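# Seat both hinge pins on a half-hung door

## Task

Complete the hanging of the door that is currently held by only one hinge pin, so that both of its hinge pins end up fully inserted; you may use any number of the three arms.

## Robot and tools

Robots. Three identical i2rt Big YAM arms: arm1, arm2 and arm3. Each has six joints, a five-fingered right hand and one wrist camera (arm1_cam_wrist, arm2_cam_wrist, arm3_cam_wrist). Bases in the scene frame (metres): arm1 at (-0.383, +0.632, +0.786), arm2 at (+0.191, +0.619, +0.808), arm3 at (+0.572, -0.325, +0.810); each foot faces along its own +x, and the foot quaternions are given in wxyz order. Tabletops sit at z=+0.720. The hand reaches roughly 1.07 m from the joint1 axis.

Frames. One shared scene frame, origin on the floor, +z up. The hand point lies 0.045 m ahead of the palm: its +z runs along straightened fingers, +y leaves the palm face, +x crosses the palm away from the thumb. Straight fingers extend 0.06 to 0.07 m past the point. A rigid bracket on the little-finger side of the wrist sticks out and can strike things. Printed hand positions may be a centimetre or more off, worse at long reach.

move. Arguments are arm1, arm2, arm3 (each an object, one per robot) plus cameras. An arm left out gets nothing new but may still push toward old targets. Inside each robot's object:
- joints: absolute targets keyed by name. joint1_rad -2.879 to 2.879 (base yaw, positive counter-clockwise from above); joint2_rad 0 to 3.141 (shoulder); joint3_rad 0 to 3.019 (elbow); joint4_rad -1.692 to 1.57 (hand pitch, positive lifts fingers); joint5_rad -1.57 to 1.57 (sideways swing, positive to the arm's right); joint6_rad -2.094 to 2.094 (roll, positive clockwise seen from behind). Units: radians. Hand keys hand_little, hand_ring, hand_middle, hand_index, hand_thumb_bend run -1 (closed) to +1 (open/straight); hand_thumb_turn +1 beside the palm, -1 opposite the fingers. hand_force_limit -1 to 1 maps to about 0 to 10 N fingertip force (15 N thumb); hand_speed -0.96 to 1 (full speed from +0.48). These two are settings and do not start a motor on their own.
- target: an absolute hand pose, seven numbers [x, y, z, qw, qx, qy, qz], metres and unit quaternion in the scene frame, same form as the printed hand line. The hand travels a straight line toward it starting from its current hand_target. When target is present, joints may hold only hand keys.
- speed: top path speed, 0.002 to 0.5 m/s (default 0.25), only allowed with target; rotation capped at twice that in rad/s.
- min_time_s: 0.1 to 8 s, lower bound on that robot's joint motion duration; used with joints.
All motions in one call begin together; all hand paths share the slowest one's end time. Paths last 0.5 to 10 s, a call at most 15 s. Each control step clips the path pose to within 100 mm and 20 degrees of the measured hand. Paths ignore obstacles and other arms. cameras: list of names or ["all"]; [] for none.

Results. A "move" line lists each commanded robot with done or its worst status. joint_status and hand_status per motion: off_target (resting short and maybe still pushing), time_out (arm keeps a nearby target and pushes; on_its_own lists joints still moving toward it, and "held at" gives the target), not_followed (a safety check withheld targets; "joint command not followed" or "pose unreachable"). Robots not named in the call appear under "as last shown" with "not commanded". hand_target is the pose at the drive's current joint targets. hand_stopped_by gives six words for little, ring, middle, index, thumb_bend, thumb_turn: moving, target, force, stalled or fault. The *_load_n lines are fingertip loads in N, positive when pushed open; a lost grip shows as loads near 0. Joint velocities "within noise" means the arm is still. Joint torques include gravity. MOTOR HOT appears at 85 °C; at 100 °C the arm drops for 30 to 60 s (OVER-TEMPERATURE FAULT, limit_stop_at_motor_heat).

Gripping. A finger motor starts only when its target changes by 0.002 or more, stops at the target or when its load reaches hand_force_limit, then locks. For gentle grasps close with hand_speed -0.94 or lower. To grip harder, raise the limit and send a more-closed target; to release, send a more-open one. Thumb fully in front lets the hand wrap objects 0.035 to 0.065 m thick, handles down to about 0.025 m.

Other tools. wait {seconds 0 to 10, cameras}: no new commands, returns state. zoom_image {camera, region [x0,y0,x1,y1]} in pixels of the latest 896x504 image, at most 504 by 504. show_instructions shows the reference image. finished_scene {scene: 1} ends irreversibly; the pins must stay seated without help.

Avoid: any firm contact between two robots (including one hand closing on another's fingers), hitting fixed or heavy items, dropping or flinging the door or pins, knocking anything out of the work area, long pushes against unreachable poses or stretched holds that overheat motors, and excessive finger force. The scene keeps running while replies are written, and loose parts may get nudged occasionally.

Each tool is called after ">>>" as a command line: name --argument value for each argument, lists and objects as JSON in quotes; but a table of rows of numbers goes row by row, as --pt "numbers of a row", without its own name.

Reference images:

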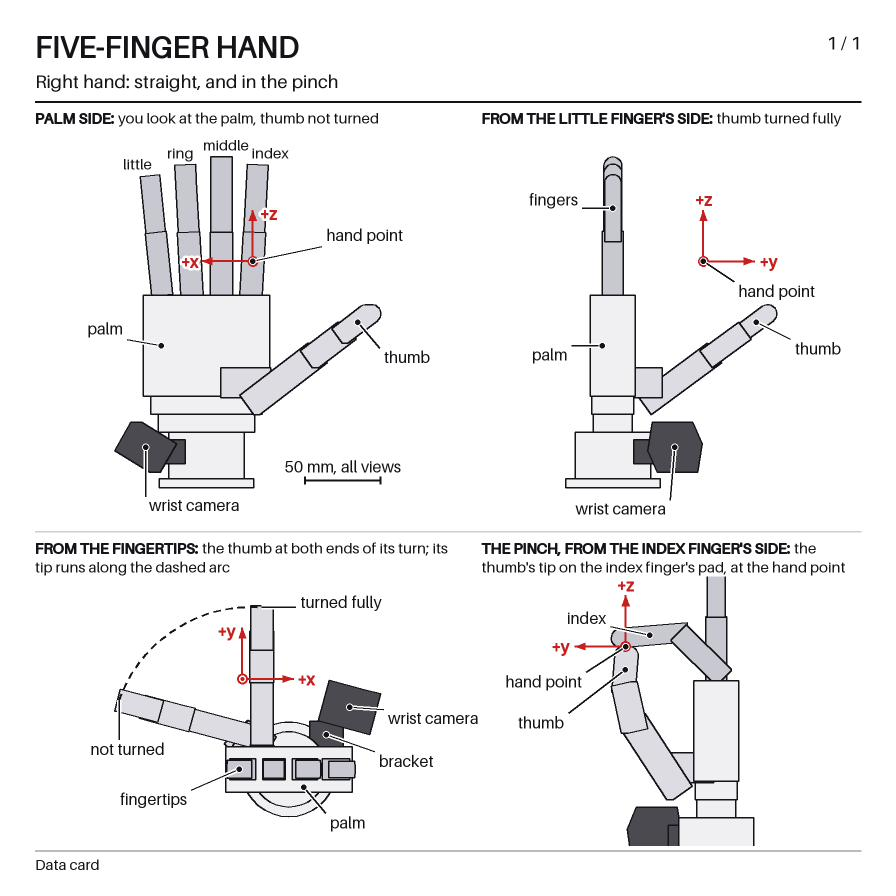

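## Session

>>> move

Scene clock: 0.00 s.
Joint torques (N m): no reading
Motor temperatures (°C): arm1=[28 25 28 26 27 27] | arm2=[25 28 26 26 29 25] | arm3=[26 27 26 27 27 25]
Heat: arm1: hottest joint1_rad 28 °C; arm2: hottest joint5_rad 29 °C; arm3: hottest joint2_rad 27 °C.
Joint velocities: within noise
arm1.joint_positions: joint1_rad=+0.084 joint2_rad=+0.633 joint3_rad=+1.483 joint4_rad=-1.527 joint5_rad=+0.125 joint6_rad=-1.102 hand_little=+1.000 hand_ring=+1.000 hand_middle=+1.000 hand_index=+1.000 hand_thumb_turn=+1.000 hand_thumb_bend=+1.000 hand_force_limit=+0.000 hand_speed=-0.800
arm1.joint_status: not commanded
arm1.hand_stopped_by: target,target,target,target,target,target
arm1.little_load_n: 0.0
arm1.ring_load_n: 0.0
arm1.middle_load_n: 0.0
arm1.index_load_n: 0.0
arm1.thumb_bend_load_n: 0.0
arm1.thumb_turn_load_n: 0.0
arm1.hand: x=-0.4107 y=+0.4455 z=+1.2764 quat_wxyz=(+0.238, +0.525, -0.731, +0.365) (m; scene frame)
arm1.hand_target: x=-0.4108 y=+0.4464 z=+1.2840 quat_wxyz=(+0.242, +0.522, -0.728, +0.374) (m; scene frame)
arm1.hand_status: not commanded
arm2.joint_positions: joint1_rad=+0.436 joint2_rad=+0.637 joint3_rad=+1.505 joint4_rad=-1.600 joint5_rad=+0.101 joint6_rad=-1.042 hand_little=+1.000 hand_ring=+1.000 hand_middle=+1.000 hand_index=+1.000 hand_thumb_turn=+1.000 hand_thumb_bend=+1.000 hand_force_limit=+0.000 hand_speed=-0.800
arm2.joint_status: not commanded
arm2.hand_stopped_by: target,target,target,target,target,target
arm2.little_load_n: 0.0
arm2.ring_load_n: 0.0
arm2.middle_load_n: 0.0
arm2.index_load_n: 0.0
arm2.thumb_bend_load_n: 0.0
arm2.thumb_turn_load_n: 0.0
arm2.hand: x=+0.1794 y=+0.4433 z=+1.2898 quat_wxyz=(+0.184, +0.549, -0.730, +0.363) (m; scene frame)
arm2.hand_target: x=+0.1793 y=+0.4431 z=+1.2989 quat_wxyz=(+0.188, +0.546, -0.726, +0.374) (m; scene frame)
arm2.hand_status: not commanded
arm3.joint_positions: joint1_rad=-0.732 joint2_rad=+0.627 joint3_rad=+1.361 joint4_rad=-1.207 joint5_rad=-0.223 joint6_rad=-1.587 hand_little=+1.000 hand_ring=+1.000 hand_middle=+1.000 hand_index=+1.000 hand_thumb_turn=+1.000 hand_thumb_bend=+1.000 hand_force_limit=+0.000 hand_speed=-0.800
arm3.joint_status: not commanded
arm3.hand_stopped_by: target,target,target,target,target,target
arm3.little_load_n: 0.0
arm3.ring_load_n: 0.0
arm3.middle_load_n: 0.0
arm3.index_load_n: 0.0
arm3.thumb_bend_load_n: 0.0
arm3.thumb_turn_load_n: 0.0
arm3.hand: x=+0.3894 y=-0.1214 z=+1.3206 quat_wxyz=(-0.513, +0.262, +0.809, +0.114) (m; scene frame)
arm3.hand_target: x=+0.3904 y=-0.1224 z=+1.3321 quat_wxyz=(-0.523, +0.259, +0.804, +0.119) (m; scene frame)
arm3.hand_status: not commanded
pictures: arm1_cam_wrist, arm2_cam_wrist, arm3_cam_wrist

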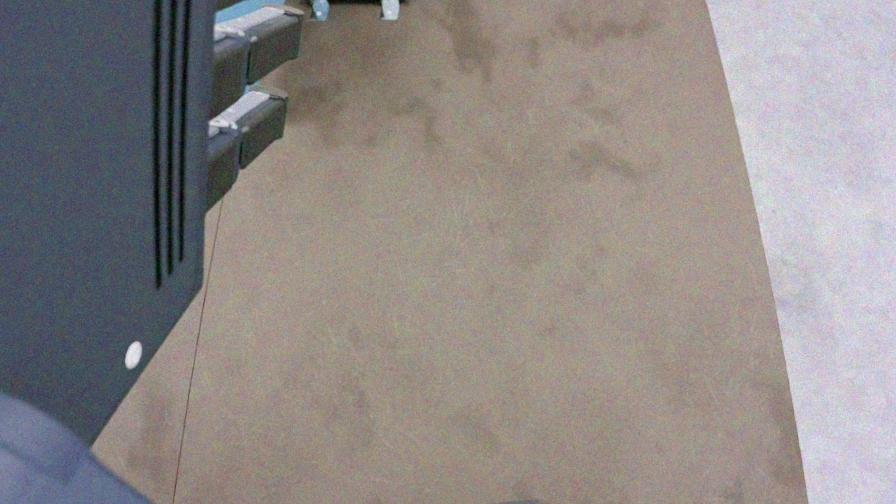

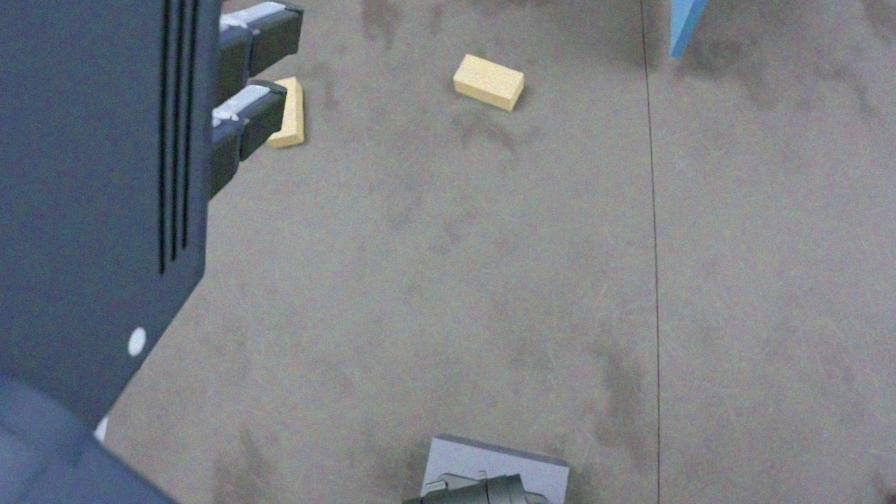

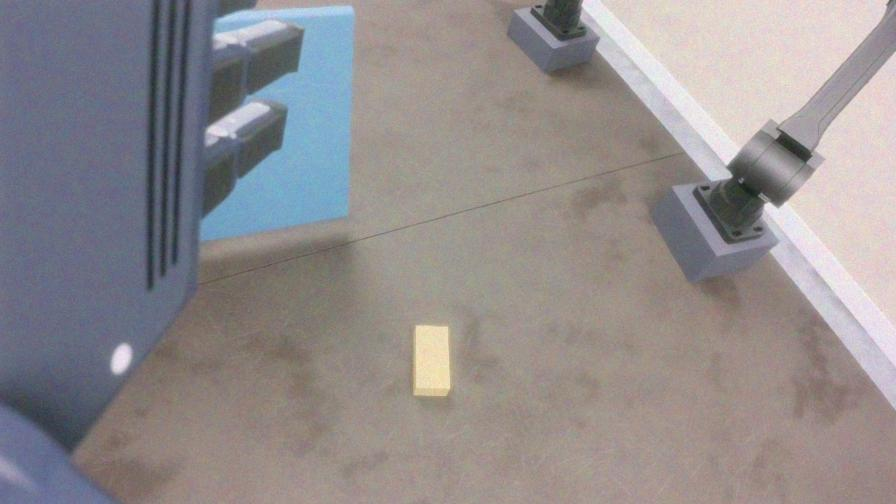

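>>> move --arm1 '{"joints": {"joint1_rad": 0.35, "joint4_rad": -1.1}}' --arm2 '{"joints": {"joint1_rad": 0.05, "joint4_rad": -1.15}}' --arm3 '{"joints": {"joint1_rad": -0.5, "joint4_rad": -0.9}}' --cameras '["all"]'

Scene clock: 21.30 s.
Joint torques (N m): arm1=[-1.38 4.89 8.25 2.65 -0.12 0.01] | arm2=[-0.67 4.13 8.85 2.41 -0.09 0.01] | arm3=[-0.56 0.85 8.66 2.44 0.01 0]
Motor temperatures (°C): arm1=[28 25 30 26 27 27] | arm2=[25 28 27 26 29 25] | arm3=[26 27 29 27 26 25]
Heat: arm1: hottest joint3_rad 30 °C; arm2: hottest joint5_rad 29 °C; arm3: hottest joint3_rad 29 °C.
move: arm1 done; arm2 done; arm3 done
Joint velocities: within noise
arm1.joint_positions: joint1_rad=+0.341 joint2_rad=+0.633 joint3_rad=+1.483 joint4_rad=-1.120 joint5_rad=+0.125 joint6_rad=-1.102 hand_little=+1.000 hand_ring=+1.000 hand_middle=+1.000 hand_index=+1.000 hand_thumb_turn=+1.000 hand_thumb_bend=+1.000 hand_force_limit=+0.000 hand_speed=-0.800
arm1.joint_status: all done
arm1.hand_stopped_by: target,target,target,target,target,target
arm1.little_load_n: 0.0
arm1.ring_load_n: 0.0
arm1.middle_load_n: 0.0
arm1.index_load_n: 0.0
arm1.thumb_bend_load_n: 0.0
arm1.thumb_turn_load_n: 0.0
arm1.hand: x=-0.3319 y=+0.3842 z=+1.3607 quat_wxyz=(+0.238, +0.532, -0.590, +0.559) (m; scene frame)
arm1.hand_target: x=-0.3302 y=+0.3853 z=+1.3736 quat_wxyz=(+0.239, +0.526, -0.580, +0.574) (m; scene frame)
arm1.hand_status: not commanded
arm2.joint_positions: joint1_rad=+0.060 joint2_rad=+0.637 joint3_rad=+1.505 joint4_rad=-1.170 joint5_rad=+0.101 joint6_rad=-1.042 hand_little=+1.000 hand_ring=+1.000 hand_middle=+1.000 hand_index=+1.000 hand_thumb_turn=+1.000 hand_thumb_bend=+1.000 hand_force_limit=+0.000 hand_speed=-0.800
arm2.joint_status: all done
arm2.hand_stopped_by: target,target,target,target,target,target
arm2.little_load_n: 0.0
arm2.ring_load_n: 0.0
arm2.middle_load_n: 0.0
arm2.index_load_n: 0.0
arm2.thumb_bend_load_n: 0.0
arm2.thumb_turn_load_n: 0.0
arm2.hand: x=+0.1096 y=+0.3802 z=+1.3742 quat_wxyz=(+0.343, +0.345, -0.730, +0.480) (m; scene frame)
arm2.hand_target: x=+0.1071 y=+0.3812 z=+1.3886 quat_wxyz=(+0.353, +0.335, -0.722, +0.492) (m; scene frame)
arm2.hand_status: not commanded
arm3.joint_positions: joint1_rad=-0.505 joint2_rad=+0.627 joint3_rad=+1.361 joint4_rad=-0.922 joint5_rad=-0.224 joint6_rad=-1.587 hand_little=+1.000 hand_ring=+1.000 hand_middle=+1.000 hand_index=+1.000 hand_thumb_turn=+1.000 hand_thumb_bend=+1.000 hand_force_limit=+0.000 hand_speed=-0.800
arm3.joint_status: all done
arm3.hand_stopped_by: target,target,target,target,target,target
arm3.little_load_n: 0.0
arm3.ring_load_n: 0.0
arm3.middle_load_n: 0.0
arm3.index_load_n: 0.0
arm3.thumb_bend_load_n: 0.0
arm3.thumb_turn_load_n: 0.5
arm3.hand: x=+0.3196 y=-0.1497 z=+1.3919 quat_wxyz=(-0.631, +0.135, +0.758, +0.096) (m; scene frame)
arm3.hand_target: x=+0.3205 y=-0.1519 z=+1.4088 quat_wxyz=(-0.646, +0.128, +0.746, +0.100) (m; scene frame)
arm3.hand_status: not commanded
pictures: arm1_cam_wrist, arm2_cam_wrist, arm3_cam_wrist
camera_calibration:
arm1_cam_wrist: T_world_to_cam=[[-0.938625, -0.297493, -0.174589, 0.0411376], [-0.10057, 0.720174, -0.686466, 0.622652], [0.329953, -0.626775, -0.705892, 1.42865], [0, 0, 0, 1]] pos_world=[-0.370154, 0.45926, 1.44308]
arm2_cam_wrist: T_world_to_cam=[[-0.950526, 0.231232, -0.207442, 0.301275], [0.31064, 0.703694, -0.638997, 0.573183], [-0.00178097, -0.671823, -0.74071, 1.38688], [0, 0, 0, 1]] pos_world=[0.110786, 0.458727, 1.45604]
arm3_cam_wrist: T_world_to_cam=[[0.244883, 0.940359, 0.236128, -0.263105], [0.672527, 0.0106804, -0.739996, 0.816352], [-0.698384, 0.340015, -0.629801, 1.26254], [0, 0, 0, 1]] pos_world=[0.397149, -0.190587, 1.46137]

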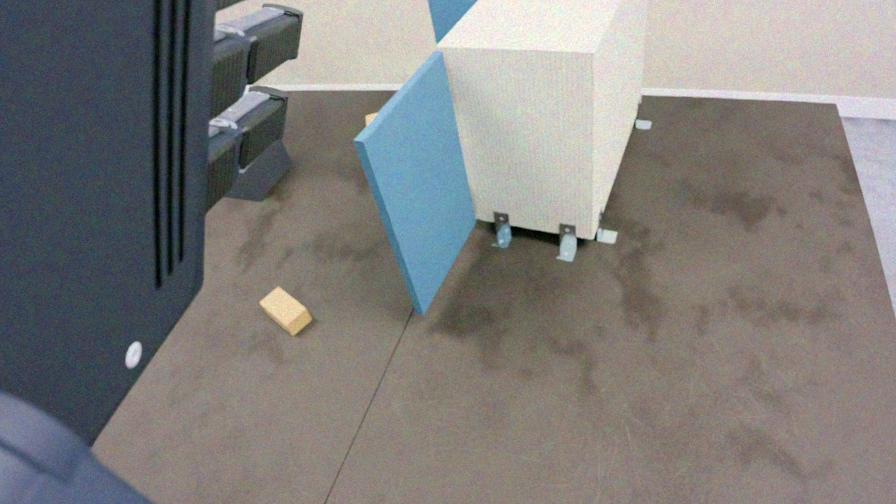

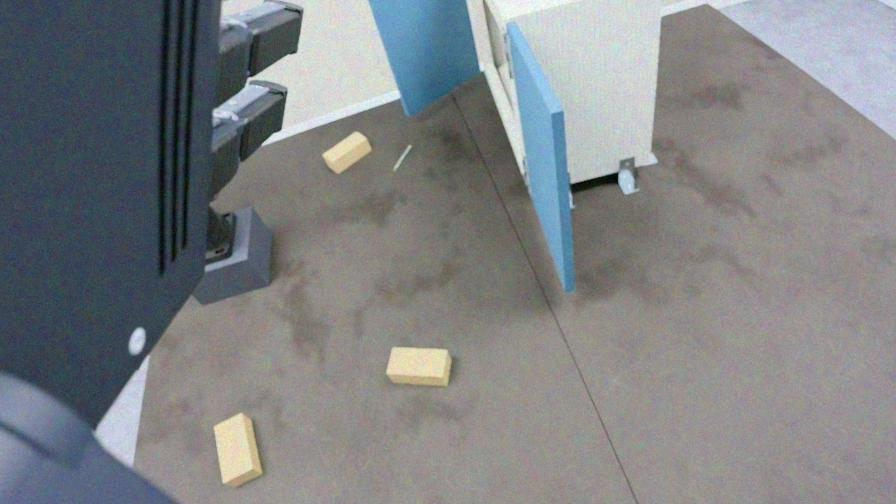

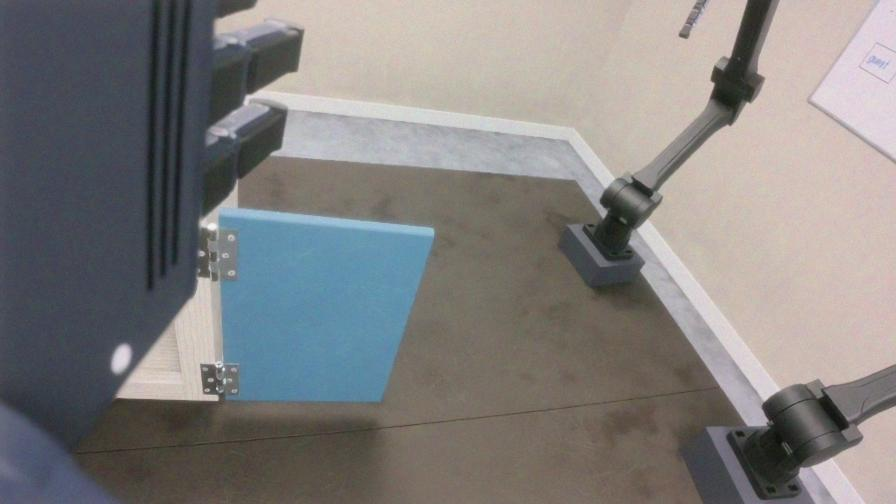

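>>> zoom_image --camera "arm3_cam_wrist" --region '[190, 190, 290, 260]'

>>> zoom_image --camera "arm3_cam_wrist" --region '[180, 340, 280, 410]'

>>> zoom_image --camera "arm2_cam_wrist" --region '[300, 0, 600, 220]'

Scaled by 5.040.

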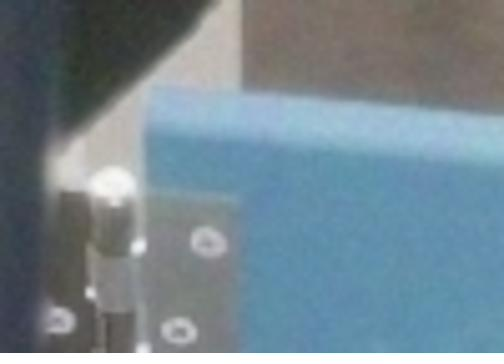

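Scaled by 5.040.

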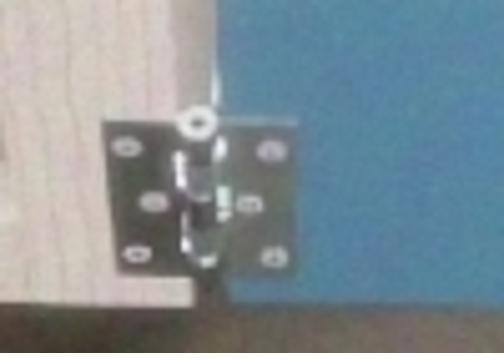

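Scaled by 1.680.

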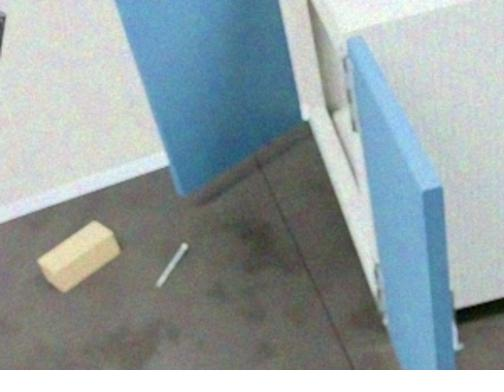

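>>> move --arm3 '{"target": [0.11, -0.32, 1.03, -0.631, 0.135, 0.758, 0.096]}' --cameras '["arm3_cam_wrist"]'

Scene clock: 181.03 s.
Joint torques (N m): arm1=[-1.44 4.84 8.27 2.66 -0.12 0.01] | arm2=[-0.73 4.13 8.87 2.41 -0.09 0.02] | arm3=[-0.38 -6.07 7.34 2.24 0.2 0.09]
Motor temperatures (°C): arm1=[28 25 34 26 26 26] | arm2=[25 28 31 27 28 24] | arm3=[26 27 33 27 26 25]
Heat: arm1: hottest joint3_rad 34 °C; arm2: hottest joint3_rad 31 °C; arm3: hottest joint3_rad 33 °C.
move: arm3 done
Joint velocities: within noise
arm1, arm2: as last shown
arm3.joint_positions: joint1_rad=+0.392 joint2_rad=+1.144 joint3_rad=+0.602 joint4_rad=+0.289 joint5_rad=+0.662 joint6_rad=-1.408 hand_little=+1.000 hand_ring=+1.000 hand_middle=+1.000 hand_index=+1.000 hand_thumb_turn=+1.000 hand_thumb_bend=+1.000 hand_force_limit=+0.000 hand_speed=-0.800
arm3.joint_status: not commanded
arm3.hand_stopped_by: target,target,target,target,target,target
arm3.little_load_n: 0.0
arm3.ring_load_n: 0.0
arm3.middle_load_n: 0.0
arm3.index_load_n: 0.0
arm3.thumb_bend_load_n: 0.0
arm3.thumb_turn_load_n: 0.0
arm3.hand: x=+0.1103 y=-0.3164 z=+1.0271 quat_wxyz=(-0.623, +0.131, +0.764, +0.104) (m; scene frame)
arm3.hand_target: x=+0.1100 y=-0.3200 z=+1.0300 quat_wxyz=(-0.631, +0.135, +0.758, +0.096) (m; scene frame)
arm3.hand_status: done (0.005 m and 1.5 deg from the pose sent, 0.452 m and 0.0 deg at the start)
pictures: arm3_cam_wrist
camera_calibration:
arm3_cam_wrist: T_world_to_cam=[[0.243351, 0.935908, 0.25467, 0.0107547], [0.689044, 0.0179803, -0.724496, 0.673475], [-0.682641, 0.351785, -0.640506, 0.956225], [0, 0, 0, 1]] pos_world=[0.186088, -0.358561, 1.09766]

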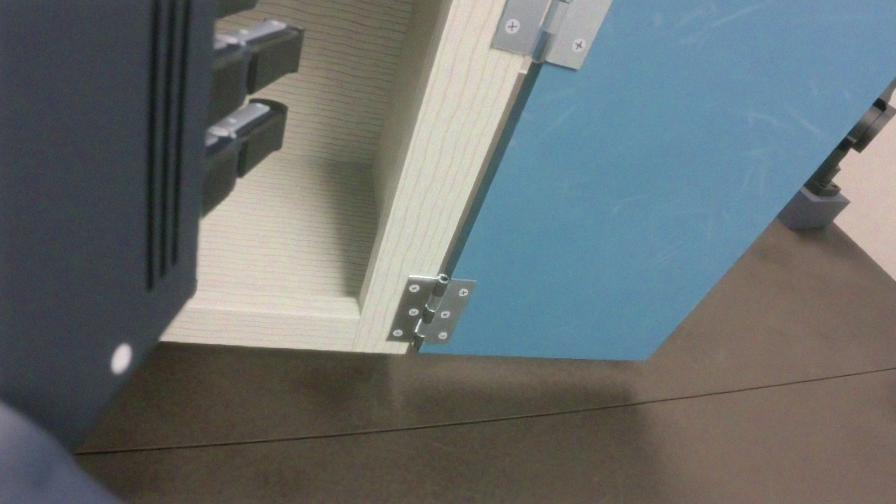

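>>> zoom_image --camera "arm3_cam_wrist" --region '[380, 255, 500, 365]'

>>> zoom_image --camera "arm3_cam_wrist" --region '[480, 0, 640, 90]'

Scaled by 4.200.

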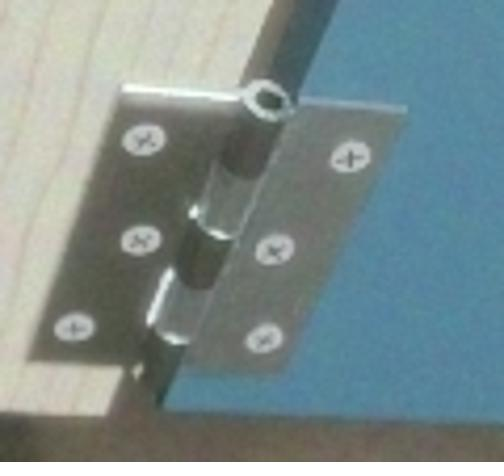

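Scaled by 3.150.

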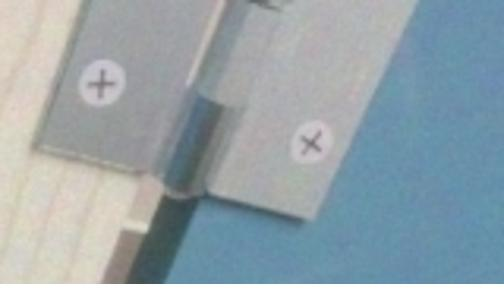

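>>> move --arm3 '{"target": [0.29, -0.48, 0.88, -0.617, -0.179, 0.749, -0.164]}' --cameras '["arm3_cam_wrist"]'

Scene clock: 390.90 s.
Joint torques (N m): arm1=[-1.44 4.84 8.27 2.65 -0.12 0.01] | arm2=[-0.73 4.07 8.87 2.41 -0.09 0.01] | arm3=[-1.73 -2.26 5.93 1.4 0.14 0]
Motor temperatures (°C): arm1=[27 25 35 26 26 26] | arm2=[25 28 32 27 27 24] | arm3=[26 27 32 27 25 24]
Heat: arm1: hottest joint3_rad 35 °C; arm2: hottest joint3_rad 32 °C; arm3: hottest joint3_rad 32 °C.
move: arm3 not_followed
Joint velocities: within noise
arm1, arm2: as last shown
arm1.ring_load_n: 0.5
arm2.little_load_n: -0.5
arm3.joint_positions: joint1_rad=+0.897 joint2_rad=+0.996 joint3_rad=+0.017 joint4_rad=+0.761 joint5_rad=+0.413 joint6_rad=-1.453 hand_little=+1.000 hand_ring=+1.000 hand_middle=+1.000 hand_index=+1.000 hand_thumb_turn=+1.000 hand_thumb_bend=+1.000 hand_force_limit=+0.000 hand_speed=-0.800
arm3.joint_status: not commanded
arm3.hand_stopped_by: target,target,target,target,target,target
arm3.little_load_n: 0.0
arm3.ring_load_n: 0.0
arm3.middle_load_n: 0.0
arm3.index_load_n: 0.0
arm3.thumb_bend_load_n: 0.0
arm3.thumb_turn_load_n: 0.0
arm3.on_its_own: joint1_rad is held at +0.886, not at its first target +0.399; joint2_rad is held at +0.985, not at its first target +1.141; joint3_rad is held at +0.023, not at its first target +0.598; joint4_rad is held at +0.756, not at its first target +0.310; joint5_rad is held at +0.415, not at its first target +0.664; joint6_rad is held at -1.453, not at its first target -1.400
arm3.hand: x=+0.2748 y=-0.4653 z=+0.8912 quat_wxyz=(-0.615, -0.152, +0.760, -0.143) (m; scene frame)
arm3.hand_target: x=+0.2719 y=-0.4635 z=+0.8956 quat_wxyz=(-0.620, -0.145, +0.758, -0.142) (m; scene frame)
arm3.hand_status: not_followed (0.024 m and 4.1 deg from the pose sent, 0.284 m and 47.3 deg at the start; a joint's target at an end of its range on 17 of 67 steps)
pictures: arm3_cam_wrist
pose unreachable (arm3 arm): on one or more control steps of this call this arm could not follow its commanded pose, so it was not sent that pose on those steps. On the call's last step it was still not sent that pose. It may still have moved: this result reports where it is.
cause: moving toward the commanded pose would bring two parts of the arm too close to each other.
camera_calibration:
arm3_cam_wrist: T_world_to_cam=[[-0.467359, 0.853866, 0.229104, 0.324679], [0.496571, 0.467948, -0.731056, 0.732407], [-0.731432, -0.227899, -0.642704, 0.779566], [0, 0, 0, 1]] pos_world=[0.358249, -0.442298, 0.962076]

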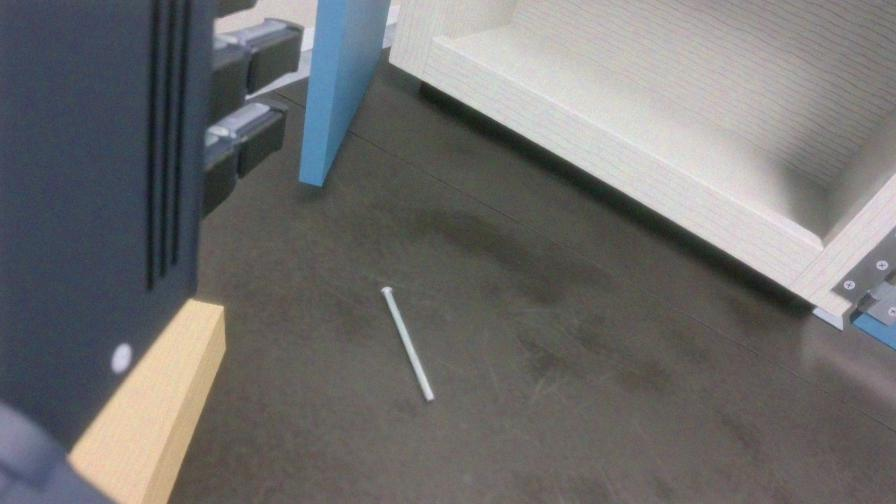

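>>> move --arm2 '{"target": [0.0, -0.11, 0.94, 0.5, 0.5, -0.5, 0.5]}' --cameras '["arm2_cam_wrist"]'

Scene clock: 487.53 s.
Joint torques (N m): arm1=[-1.38 4.84 8.25 2.66 -0.13 0.01] | arm2=[-0.73 -18.02 9.77 2.44 -0.22 -0.1] | arm3=[-1.73 -2.26 5.93 1.4 0.14 0]
Motor temperatures (°C): arm1=[27 25 36 26 26 25] | arm2=[25 28 32 27 27 24] | arm3=[26 27 31 26 25 24]
Heat: arm1: hottest joint3_rad 36 °C; arm2: hottest joint3_rad 32 °C; arm3: hottest joint3_rad 31 °C.
move: arm2 off_target
Joint velocities: within noise
arm1, arm3: as last shown
arm1.ring_load_n: 0.0
arm1.thumb_turn_load_n: 0.5
arm2.joint_positions: joint1_rad=-0.087 joint2_rad=+1.961 joint3_rad=+1.048 joint4_rad=+0.849 joint5_rad=-0.234 joint6_rad=-1.572 hand_little=+1.000 hand_ring=+1.000 hand_middle=+1.000 hand_index=+1.000 hand_thumb_turn=+1.000 hand_thumb_bend=+1.000 hand_force_limit=+0.000 hand_speed=-0.800
arm2.joint_status: not commanded
arm2.hand_stopped_by: target,target,target,target,target,target
arm2.little_load_n: 0.0
arm2.ring_load_n: 0.0
arm2.middle_load_n: 0.0
arm2.index_load_n: 0.0
arm2.thumb_bend_load_n: 0.0
arm2.thumb_turn_load_n: 0.0
arm2.hand: x=+0.0130 y=-0.0972 z=+0.9045 quat_wxyz=(+0.473, +0.513, -0.521, +0.491) (m; scene frame)
arm2.hand_target: x=+0.0005 y=-0.1081 z=+0.9403 quat_wxyz=(+0.500, +0.500, -0.500, +0.500) (m; scene frame)
arm2.hand_status: off_target (0.040 m and 4.3 deg from the pose sent, 0.664 m and 36.8 deg at the start)
arm3.on_its_own: joint1_rad is held at +0.886, not at its first target +0.399; joint2_rad is held at +0.985, not at its first target +1.141; joint3_rad is held at +0.023, not at its first target +0.598; joint4_rad is held at +0.756, not at its first target +0.310; joint5_rad is held at +0.415, not at its first target +0.664; joint6_rad is held at -1.453, not at its first target -1.400
pictures: arm2_cam_wrist
camera_calibration:
arm2_cam_wrist: T_world_to_cam=[[-0.964543, -0.0367661, 0.261351, -0.227408], [-0.23494, 0.57078, -0.786774, 0.766889], [-0.120248, -0.82028, -0.55918, 0.541028], [0, 0, 0, 1]] pos_world=[0.0258852, -0.00229168, 0.965333]

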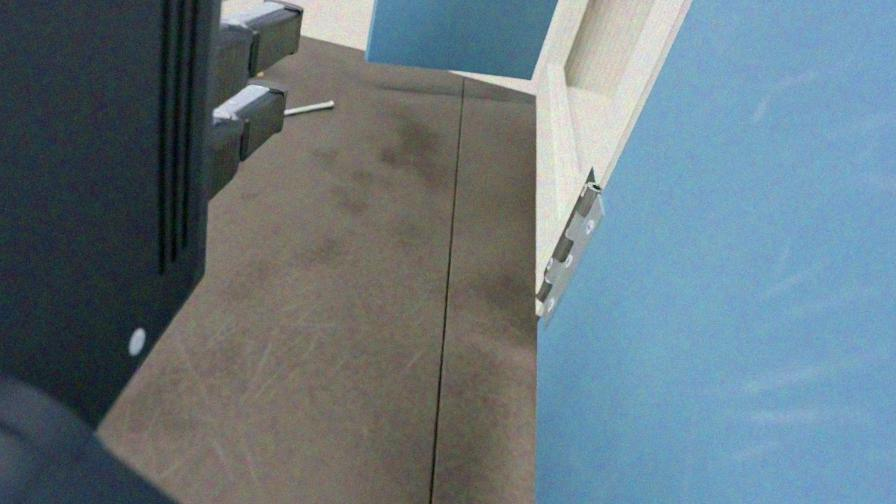

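>>> zoom_image --camera "arm2_cam_wrist" --region '[520, 150, 640, 330]'

>>> zoom_image --camera "arm2_cam_wrist" --region '[560, 160, 620, 220]'

Scaled by 2.800.

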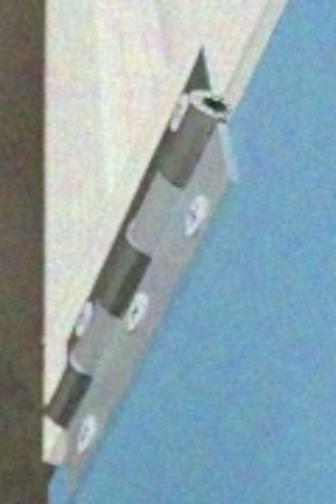

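Scaled by 8.400.

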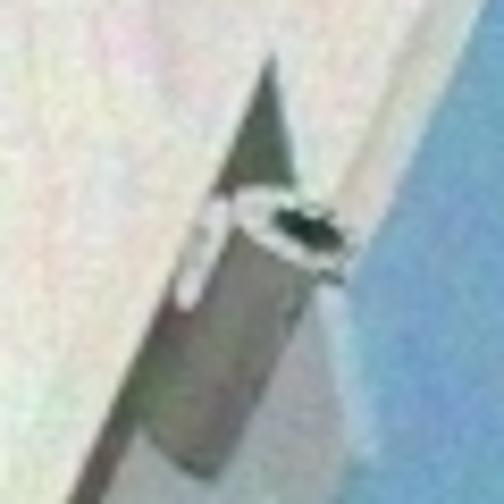

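>>> move --arm3 '{"target": [0.19, -0.49, 0.86, 0.455, -0.650, -0.499, 0.349], "joints": {"hand_thumb_turn": -1, "hand_thumb_bend": 0.2, "hand_index": 0.1, "hand_middle": 0.1, "hand_speed": 0.3}}' --cameras '["arm3_cam_wrist"]'

Scene clock: 670.57 s.
Joint torques (N m): arm1=[-1.44 4.89 8.25 2.65 -0.12 0] | arm2=[-0.85 -17.96 9.78 2.4 -0.22 -0.11] | arm3=[-1.67 -4.78 8.57 0.81 0.28 0.11]
Motor temperatures (°C): arm1=[27 25 37 26 26 25] | arm2=[25 34 35 27 27 24] | arm3=[26 26 31 26 25 24]
Heat: arm1: hottest joint3_rad 37 °C; arm2: hottest joint3_rad 35 °C; arm3: hottest joint3_rad 31 °C.
move: arm3 off_target
Joint velocities: within noise
arm1, arm2: as last shown
arm1.thumb_turn_load_n: 0.0
arm2.joint_positions: joint1_rad=-0.087 joint2_rad=+1.961 joint3_rad=+1.048 joint4_rad=+0.849 joint5_rad=-0.234 joint6_rad=-1.573 hand_little=+1.000 hand_ring=+1.000 hand_middle=+1.000 hand_index=+1.000 hand_thumb_turn=+1.000 hand_thumb_bend=+1.000 hand_force_limit=+0.000 hand_speed=-0.800
arm3.joint_positions: joint1_rad=+0.746 joint2_rad=+1.282 joint3_rad=+0.341 joint4_rad=+0.363 joint5_rad=+0.871 joint6_rad=+0.432 hand_little=+1.000 hand_ring=+1.000 hand_middle=+0.100 hand_index=+0.100 hand_thumb_turn=-1.000 hand_thumb_bend=+0.200 hand_force_limit=+0.000 hand_speed=+0.300
arm3.joint_status: all done
arm3.hand_stopped_by: target,target,target,target,target,target
arm3.little_load_n: 0.0
arm3.ring_load_n: 0.0
arm3.middle_load_n: 0.0
arm3.index_load_n: 0.0
arm3.thumb_bend_load_n: 0.0
arm3.thumb_turn_load_n: 0.0
arm3.hand: x=+0.2053 y=-0.4819 z=+0.8475 quat_wxyz=(-0.456, +0.645, +0.512, -0.339) (m; scene frame)
arm3.hand_target: x=+0.1907 y=-0.4896 z=+0.8606 quat_wxyz=(-0.455, +0.650, +0.499, -0.349) (m; scene frame)
arm3.hand_status: off_target (0.021 m and 1.9 deg from the pose sent, 0.094 m and 104.7 deg at the start)
pictures: arm3_cam_wrist
camera_calibration:
arm3_cam_wrist: T_world_to_cam=[[0.381903, 0.207993, -0.900494, 0.788058], [0.31821, -0.944365, -0.0831724, -0.450325], [-0.867694, -0.254782, -0.426842, 0.528945], [0, 0, 0, 1]] pos_world=[0.301298, -0.454416, 0.897962]

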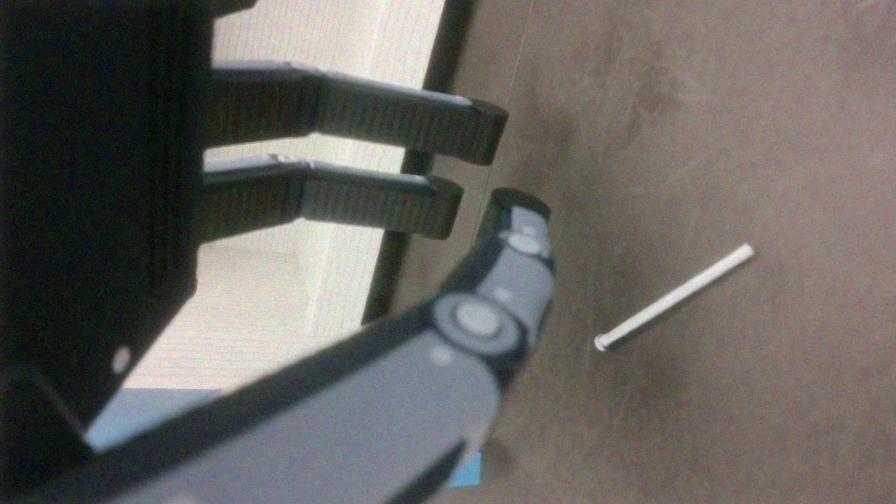

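>>> move --arm3 '{"target": [0.154, -0.525, 0.785, 0.455, -0.650, -0.499, 0.349], "speed": 0.1}' --cameras '["arm3_cam_wrist"]'

Scene clock: 698.23 s.
Joint torques (N m): arm1=[-1.49 4.89 8.25 2.65 -0.12 0.01] | arm2=[-0.73 -17.96 9.77 2.43 -0.21 -0.11] | arm3=[-0.79 -7.36 5.61 1.91 0.41 0.1]
Motor temperatures (°C): arm1=[27 25 37 26 26 25] | arm2=[25 34 35 27 27 24] | arm3=[26 26 31 26 25 24]
Heat: arm1: hottest joint3_rad 37 °C; arm2: hottest joint3_rad 35 °C; arm3: hottest joint3_rad 31 °C.
move: arm3 off_target
Joint velocities: within noise
arm1, arm2: as last shown
arm2.middle_load_n: 0.5
arm3.joint_positions: joint1_rad=+0.746 joint2_rad=+1.688 joint3_rad=+0.449 joint4_rad=+0.642 joint5_rad=+0.878 joint6_rad=+0.444 hand_little=+1.000 hand_ring=+1.000 hand_middle=+0.100 hand_index=+0.100 hand_thumb_turn=-1.000 hand_thumb_bend=+0.200 hand_force_limit=+0.000 hand_speed=+0.300
arm3.joint_status: not commanded
arm3.hand_stopped_by: target,target,target,target,target,target
arm3.little_load_n: 0.0
arm3.ring_load_n: 0.0
arm3.middle_load_n: 0.0
arm3.index_load_n: 0.0
arm3.thumb_bend_load_n: 0.0
arm3.thumb_turn_load_n: 0.0
arm3.hand: x=+0.1662 y=-0.5139 z=+0.7780 quat_wxyz=(-0.456, +0.648, +0.511, -0.333) (m; scene frame)
arm3.hand_target: x=+0.1545 y=-0.5248 z=+0.7854 quat_wxyz=(-0.455, +0.650, +0.499, -0.349) (m; scene frame)
arm3.hand_status: off_target (0.018 m and 2.3 deg from the pose sent, 0.092 m and 2.0 deg at the start)
pictures: arm3_cam_wrist
camera_calibration:
arm3_cam_wrist: T_world_to_cam=[[0.392219, 0.207556, -0.89615, 0.741762], [0.3097, -0.947133, -0.0838173, -0.473442], [-0.86617, -0.244663, -0.435763, 0.469062], [0, 0, 0, 1]] pos_world=[0.261979, -0.487608, 0.829447]

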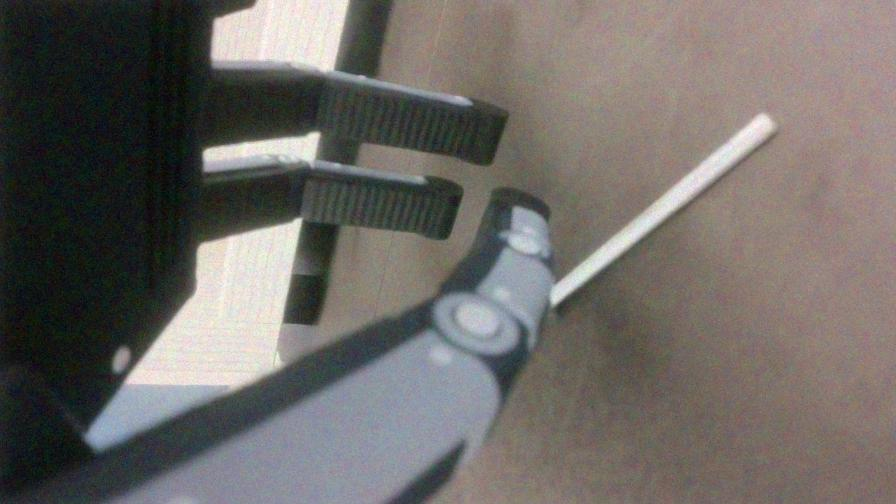

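>>> move --arm3 '{"target": [0.157, -0.527, 0.752, 0.455, -0.650, -0.499, 0.349], "speed": 0.08}' --cameras '["arm3_cam_wrist"]'

Scene clock: 724.23 s.
Joint torques (N m): arm1=[-1.44 4.89 8.27 2.63 -0.12 0] | arm2=[-0.67 -17.96 9.77 2.44 -0.21 -0.11] | arm3=[-0.26 -7.82 4.37 1.92 0.41 0.11]
Motor temperatures (°C): arm1=[27 25 37 26 26 25] | arm2=[25 34 35 27 27 24] | arm3=[26 27 31 26 25 24]
Heat: arm1: hottest joint3_rad 37 °C; arm2: hottest joint3_rad 35 °C; arm3: hottest joint3_rad 31 °C.
move: arm3 off_target
Joint velocities: within noise
arm1, arm2: as last shown
arm2.middle_load_n: -0.5
arm2.index_load_n: -0.5
arm3.joint_positions: joint1_rad=+0.748 joint2_rad=+1.819 joint3_rad=+0.456 joint4_rad=+0.768 joint5_rad=+0.886 joint6_rad=+0.452 hand_little=+1.000 hand_ring=+1.000 hand_middle=+0.100 hand_index=+0.100 hand_thumb_turn=-1.000 hand_thumb_bend=+0.200 hand_force_limit=+0.000 hand_speed=+0.300
arm3.joint_status: not commanded
arm3.hand_stopped_by: target,target,target,target,target,target
arm3.little_load_n: 0.0
arm3.ring_load_n: 0.0
arm3.middle_load_n: 0.0
arm3.index_load_n: 0.0
arm3.thumb_bend_load_n: 0.5
arm3.thumb_turn_load_n: 0.0
arm3.hand: x=+0.1652 y=-0.5149 z=+0.7484 quat_wxyz=(-0.457, +0.650, +0.507, -0.334) (m; scene frame)
arm3.hand_target: x=+0.1573 y=-0.5268 z=+0.7522 quat_wxyz=(-0.455, +0.650, +0.499, -0.349) (m; scene frame)
arm3.hand_status: off_target (0.015 m and 2.0 deg from the pose sent, 0.031 m and 2.3 deg at the start)
pictures: arm3_cam_wrist
camera_calibration:
arm3_cam_wrist: T_world_to_cam=[[0.38867, 0.201468, -0.899081, 0.715529], [0.302599, -0.949586, -0.0819725, -0.47792], [-0.87027, -0.240201, -0.43004, 0.453717], [0, 0, 0, 1]] pos_world=[0.26137, -0.488999, 0.799259]

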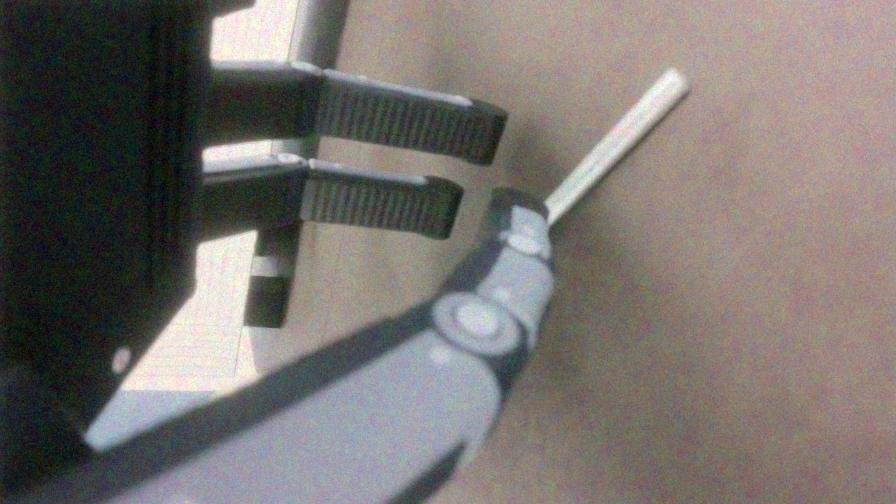

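>>> move --arm3 '{"target": [0.157, -0.530, 0.760, 0.531, -0.590, -0.452, 0.407], "speed": 0.15, "joints": {"hand_thumb_bend": 0.0}}' --cameras '["arm3_cam_wrist"]'

Scene clock: 775.27 s.
Joint torques (N m): arm1=[-1.44 4.84 8.24 2.65 -0.12 0.01] | arm2=[-0.73 -17.96 9.8 2.44 -0.21 -0.11] | arm3=[-0.21 -8.23 1.24 1.99 0.19 -0.07]
Motor temperatures (°C): arm1=[27 25 37 26 26 25] | arm2=[25 35 35 27 27 24] | arm3=[26 27 30 26 25 24]
Heat: arm1: hottest joint3_rad 37 °C; arm2: hottest joint2_rad 35 °C; arm3: hottest joint3_rad 30 °C.
move: arm3 done
Joint velocities: within noise
arm1, arm2: as last shown
arm2.middle_load_n: 0.0
arm2.index_load_n: 0.0
arm3.joint_positions: joint1_rad=+0.820 joint2_rad=+2.068 joint3_rad=+0.456 joint4_rad=+1.407 joint5_rad=+1.033 joint6_rad=+0.182 hand_little=+1.000 hand_ring=+1.000 hand_middle=+0.100 hand_index=+0.100 hand_thumb_turn=-1.000 hand_thumb_bend=+0.000 hand_force_limit=+0.000 hand_speed=+0.300
arm3.joint_status: all done
arm3.hand_stopped_by: target,target,target,target,target,target
arm3.little_load_n: 0.0
arm3.ring_load_n: 0.0
arm3.middle_load_n: 0.0
arm3.index_load_n: 0.0
arm3.thumb_bend_load_n: 0.0
arm3.thumb_turn_load_n: 0.0
arm3.hand: x=+0.1551 y=-0.5266 z=+0.7633 quat_wxyz=(-0.531, +0.594, +0.449, -0.405) (m; scene frame)
arm3.hand_target: x=+0.1571 y=-0.5301 z=+0.7600 quat_wxyz=(-0.531, +0.590, +0.452, -0.407) (m; scene frame)
arm3.hand_status: done (0.005 m and 0.6 deg from the pose sent, 0.021 m and 15.1 deg at the start)
pictures: arm3_cam_wrist
camera_calibration:
arm3_cam_wrist: T_world_to_cam=[[0.147492, 0.233779, -0.961038, 0.836858], [0.264726, -0.945545, -0.189382, -0.394838], [-0.952978, -0.226479, -0.201348, 0.29391], [0, 0, 0, 1]] pos_world=[0.261184, -0.502413, 0.788655]

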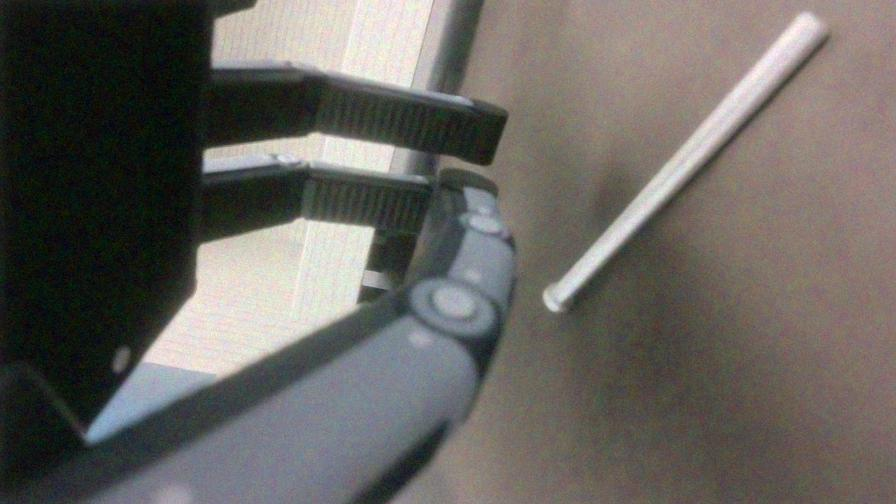

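>>> move --arm3 '{"target": [0.166, -0.521, 0.733, 0.531, -0.590, -0.452, 0.407], "speed": 0.06}' --cameras '["arm3_cam_wrist"]'

Scene clock: 794.87 s.
Joint torques (N m): arm1=[-1.44 4.89 8.25 2.63 -0.12 0.01] | arm2=[-0.73 -18.02 9.77 2.43 -0.22 -0.11] | arm3=[-0.26 -8.35 0.31 1.99 0.14 -0.07]
Motor temperatures (°C): arm1=[27 25 37 26 26 25] | arm2=[25 35 35 27 27 24] | arm3=[26 27 30 26 25 24]
Heat: arm1: hottest joint3_rad 37 °C; arm2: hottest joint2_rad 35 °C; arm3: hottest joint3_rad 30 °C.
move: arm3 done
Joint velocities: within noise
arm1.joint_positions: joint1_rad=+0.341 joint2_rad=+0.633 joint3_rad=+1.483 joint4_rad=-1.120 joint5_rad=+0.125 joint6_rad=-1.102 hand_little=+1.000 hand_ring=+1.000 hand_middle=+1.000 hand_index=+1.000 hand_thumb_turn=+1.000 hand_thumb_bend=+1.000 hand_force_limit=+0.000 hand_speed=-0.800
arm1.joint_status: not commanded
arm1.hand_stopped_by: target,target,target,target,target,target
arm1.little_load_n: 0.0
arm1.ring_load_n: 0.0
arm1.middle_load_n: 0.0
arm1.index_load_n: 0.0
arm1.thumb_bend_load_n: 0.0
arm1.thumb_turn_load_n: 0.0
arm1.hand: x=-0.3319 y=+0.3842 z=+1.3607 quat_wxyz=(+0.238, +0.532, -0.590, +0.559) (m; scene frame)
arm1.hand_target: x=-0.3302 y=+0.3853 z=+1.3736 quat_wxyz=(+0.239, +0.526, -0.580, +0.574) (m; scene frame)
arm1.hand_status: not commanded
arm2: as last shown
arm3.joint_positions: joint1_rad=+0.820 joint2_rad=+2.190 joint3_rad=+0.456 joint4_rad=+1.532 joint5_rad=+1.034 joint6_rad=+0.181 hand_little=+1.000 hand_ring=+1.000 hand_middle=+0.100 hand_index=+0.100 hand_thumb_turn=-1.000 hand_thumb_bend=+0.000 hand_force_limit=+0.000 hand_speed=+0.300
arm3.joint_status: not commanded
arm3.hand_stopped_by: target,target,target,target,target,target
arm3.little_load_n: 0.0
arm3.ring_load_n: 0.0
arm3.middle_load_n: 0.0
arm3.index_load_n: 0.0
arm3.thumb_bend_load_n: 0.0
arm3.thumb_turn_load_n: 0.0
arm3.hand: x=+0.1633 y=-0.5185 z=+0.7372 quat_wxyz=(-0.531, +0.594, +0.448, -0.406) (m; scene frame)
arm3.hand_target: x=+0.1660 y=-0.5210 z=+0.7331 quat_wxyz=(-0.531, +0.590, +0.452, -0.407) (m; scene frame)
arm3.hand_status: done (0.006 m and 0.7 deg from the pose sent, 0.033 m and 0.6 deg at the start)
pictures: arm3_cam_wrist
camera_calibration:
arm3_cam_wrist: T_world_to_cam=[[0.145692, 0.232449, -0.961635, 0.808774], [0.263387, -0.94604, -0.188775, -0.394797], [-0.953625, -0.225779, -0.199054, 0.297109], [0, 0, 0, 1]] pos_world=[0.269484, -0.494411, 0.762359]

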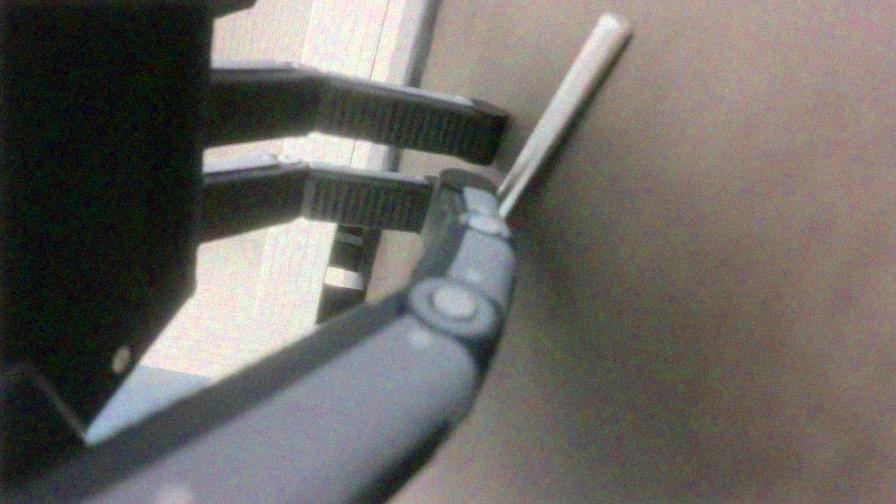

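>>> move --arm3 '{"target": [0.167, -0.522, 0.727, 0.531, -0.590, -0.452, 0.407], "speed": 0.05}' --cameras '["arm3_cam_wrist"]'

Scene clock: 808.13 s.
Joint torques (N m): arm1=[-1.44 4.84 8.25 2.66 -0.12 0.01] | arm2=[-0.67 -18.02 9.78 2.44 -0.21 -0.11] | arm3=[-0.09 -7.65 0.79 1.62 0.1 -0.02]
Motor temperatures (°C): arm1=[27 25 37 26 26 25] | arm2=[25 35 35 27 27 24] | arm3=[26 27 29 26 25 24]
Heat: arm1: hottest joint3_rad 37 °C; arm2: hottest joint2_rad 35 °C; arm3: hottest joint3_rad 29 °C.
move: arm3 done
Joint velocities: within noise
arm1, arm2: as last shown
arm3.joint_positions: joint1_rad=+0.823 joint2_rad=+2.202 joint3_rad=+0.456 joint4_rad=+1.552 joint5_rad=+1.040 joint6_rad=+0.181 hand_little=+1.000 hand_ring=+1.000 hand_middle=+0.100 hand_index=+0.100 hand_thumb_turn=-1.000 hand_thumb_bend=+0.000 hand_force_limit=+0.000 hand_speed=+0.300
arm3.joint_status: not commanded
arm3.hand_stopped_by: target,target,target,target,target,target
arm3.little_load_n: 0.0
arm3.ring_load_n: 0.0
arm3.middle_load_n: 0.5
arm3.index_load_n: 0.0
arm3.thumb_bend_load_n: 0.0
arm3.thumb_turn_load_n: 0.0
arm3.hand: x=+0.1644 y=-0.5182 z=+0.7361 quat_wxyz=(-0.532, +0.594, +0.444, -0.408) (m; scene frame)
arm3.hand_target: x=+0.1671 y=-0.5219 z=+0.7273 quat_wxyz=(-0.531, +0.591, +0.452, -0.406) (m; scene frame)
arm3.hand_status: done (0.010 m and 1.0 deg from the pose sent, 0.011 m and 0.7 deg at the start; a joint's target at an end of its range on 19 of 28 steps)
pictures: arm3_cam_wrist
camera_calibration:
arm3_cam_wrist: T_world_to_cam=[[0.140565, 0.227957, -0.963471, 0.807273], [0.259781, -0.947529, -0.186285, -0.396981], [-0.955382, -0.224107, -0.192408, 0.294362], [0, 0, 0, 1]] pos_world=[0.270883, -0.494206, 0.760471]

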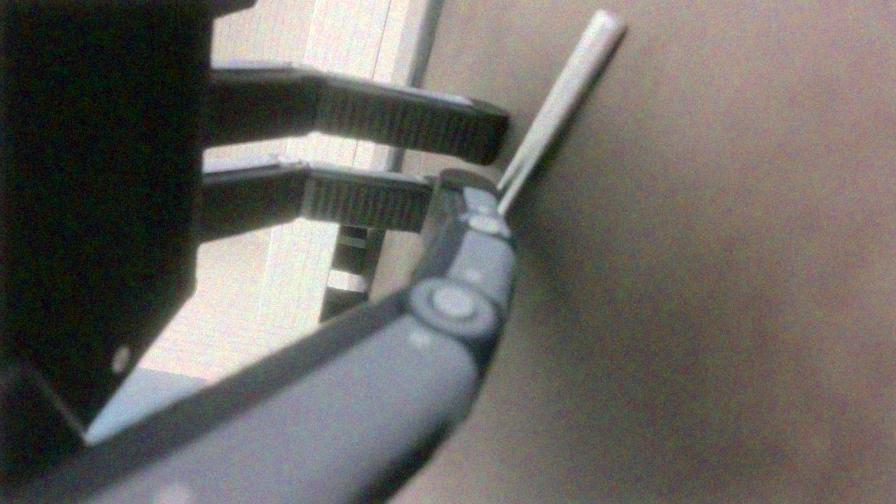

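>>> move --arm3 '{"joints": {"hand_index": -0.6, "hand_middle": -0.6, "hand_speed": -0.8, "hand_force_limit": -0.3}}' --cameras '["arm3_cam_wrist"]'

Scene clock: 825.60 s.
Joint torques (N m): arm1=[-1.44 4.89 8.27 2.67 -0.12 0.01] | arm2=[-0.85 -18.02 9.76 2.41 -0.21 -0.11] | arm3=[-0.09 -7.71 0.42 1.44 -0.12 -0.01]
Motor temperatures (°C): arm1=[27 25 37 26 26 25] | arm2=[25 35 35 27 27 24] | arm3=[26 27 29 26 25 24]
Heat: arm1: hottest joint3_rad 37 °C; arm2: hottest joint2_rad 35 °C; arm3: hottest joint3_rad 29 °C.
move: arm3 off_target
Joint velocities: within noise
arm1, arm2: as last shown
arm3.joint_positions: joint1_rad=+0.823 joint2_rad=+2.202 joint3_rad=+0.461 joint4_rad=+1.556 joint5_rad=+1.046 joint6_rad=+0.181 hand_little=+1.000 hand_ring=+1.000 hand_middle=+0.029 hand_index=-0.247 hand_thumb_turn=-1.000 hand_thumb_bend=+0.000 hand_force_limit=-0.300 hand_speed=-0.800
arm3.joint_status: hand_middle off_target (ended at +0.029, target -0.600); hand_index off_target (ended at -0.247, target -0.600); the others done
arm3.hand_stopped_by: target,target,force,force,target,target
arm3.little_load_n: 0.0
arm3.ring_load_n: 0.0
arm3.middle_load_n: 1.5
arm3.index_load_n: 9.5
arm3.thumb_bend_load_n: 1.0
arm3.thumb_turn_load_n: -0.5
arm3.hand: x=+0.1624 y=-0.5191 z=+0.7377 quat_wxyz=(-0.533, +0.596, +0.440, -0.410) (m; scene frame)
arm3.hand_target: x=+0.1671 y=-0.5219 z=+0.7273 quat_wxyz=(-0.531, +0.591, +0.452, -0.406) (m; scene frame)
arm3.hand_status: not commanded
pictures: arm3_cam_wrist
camera_calibration:
arm3_cam_wrist: T_world_to_cam=[[0.134572, 0.221859, -0.965748, 0.808821], [0.253035, -0.949995, -0.182982, -0.399549], [-0.958052, -0.219744, -0.183981, 0.289048], [0, 0, 0, 1]] pos_world=[0.269178, -0.495498, 0.761187]

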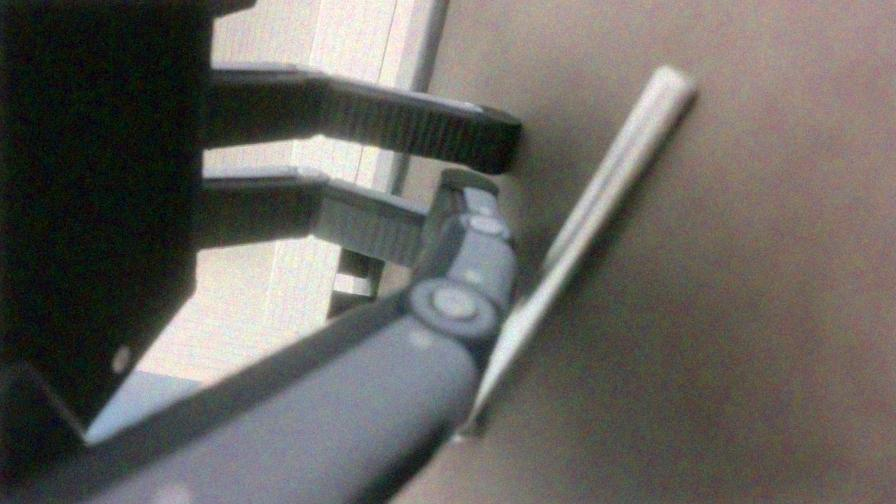

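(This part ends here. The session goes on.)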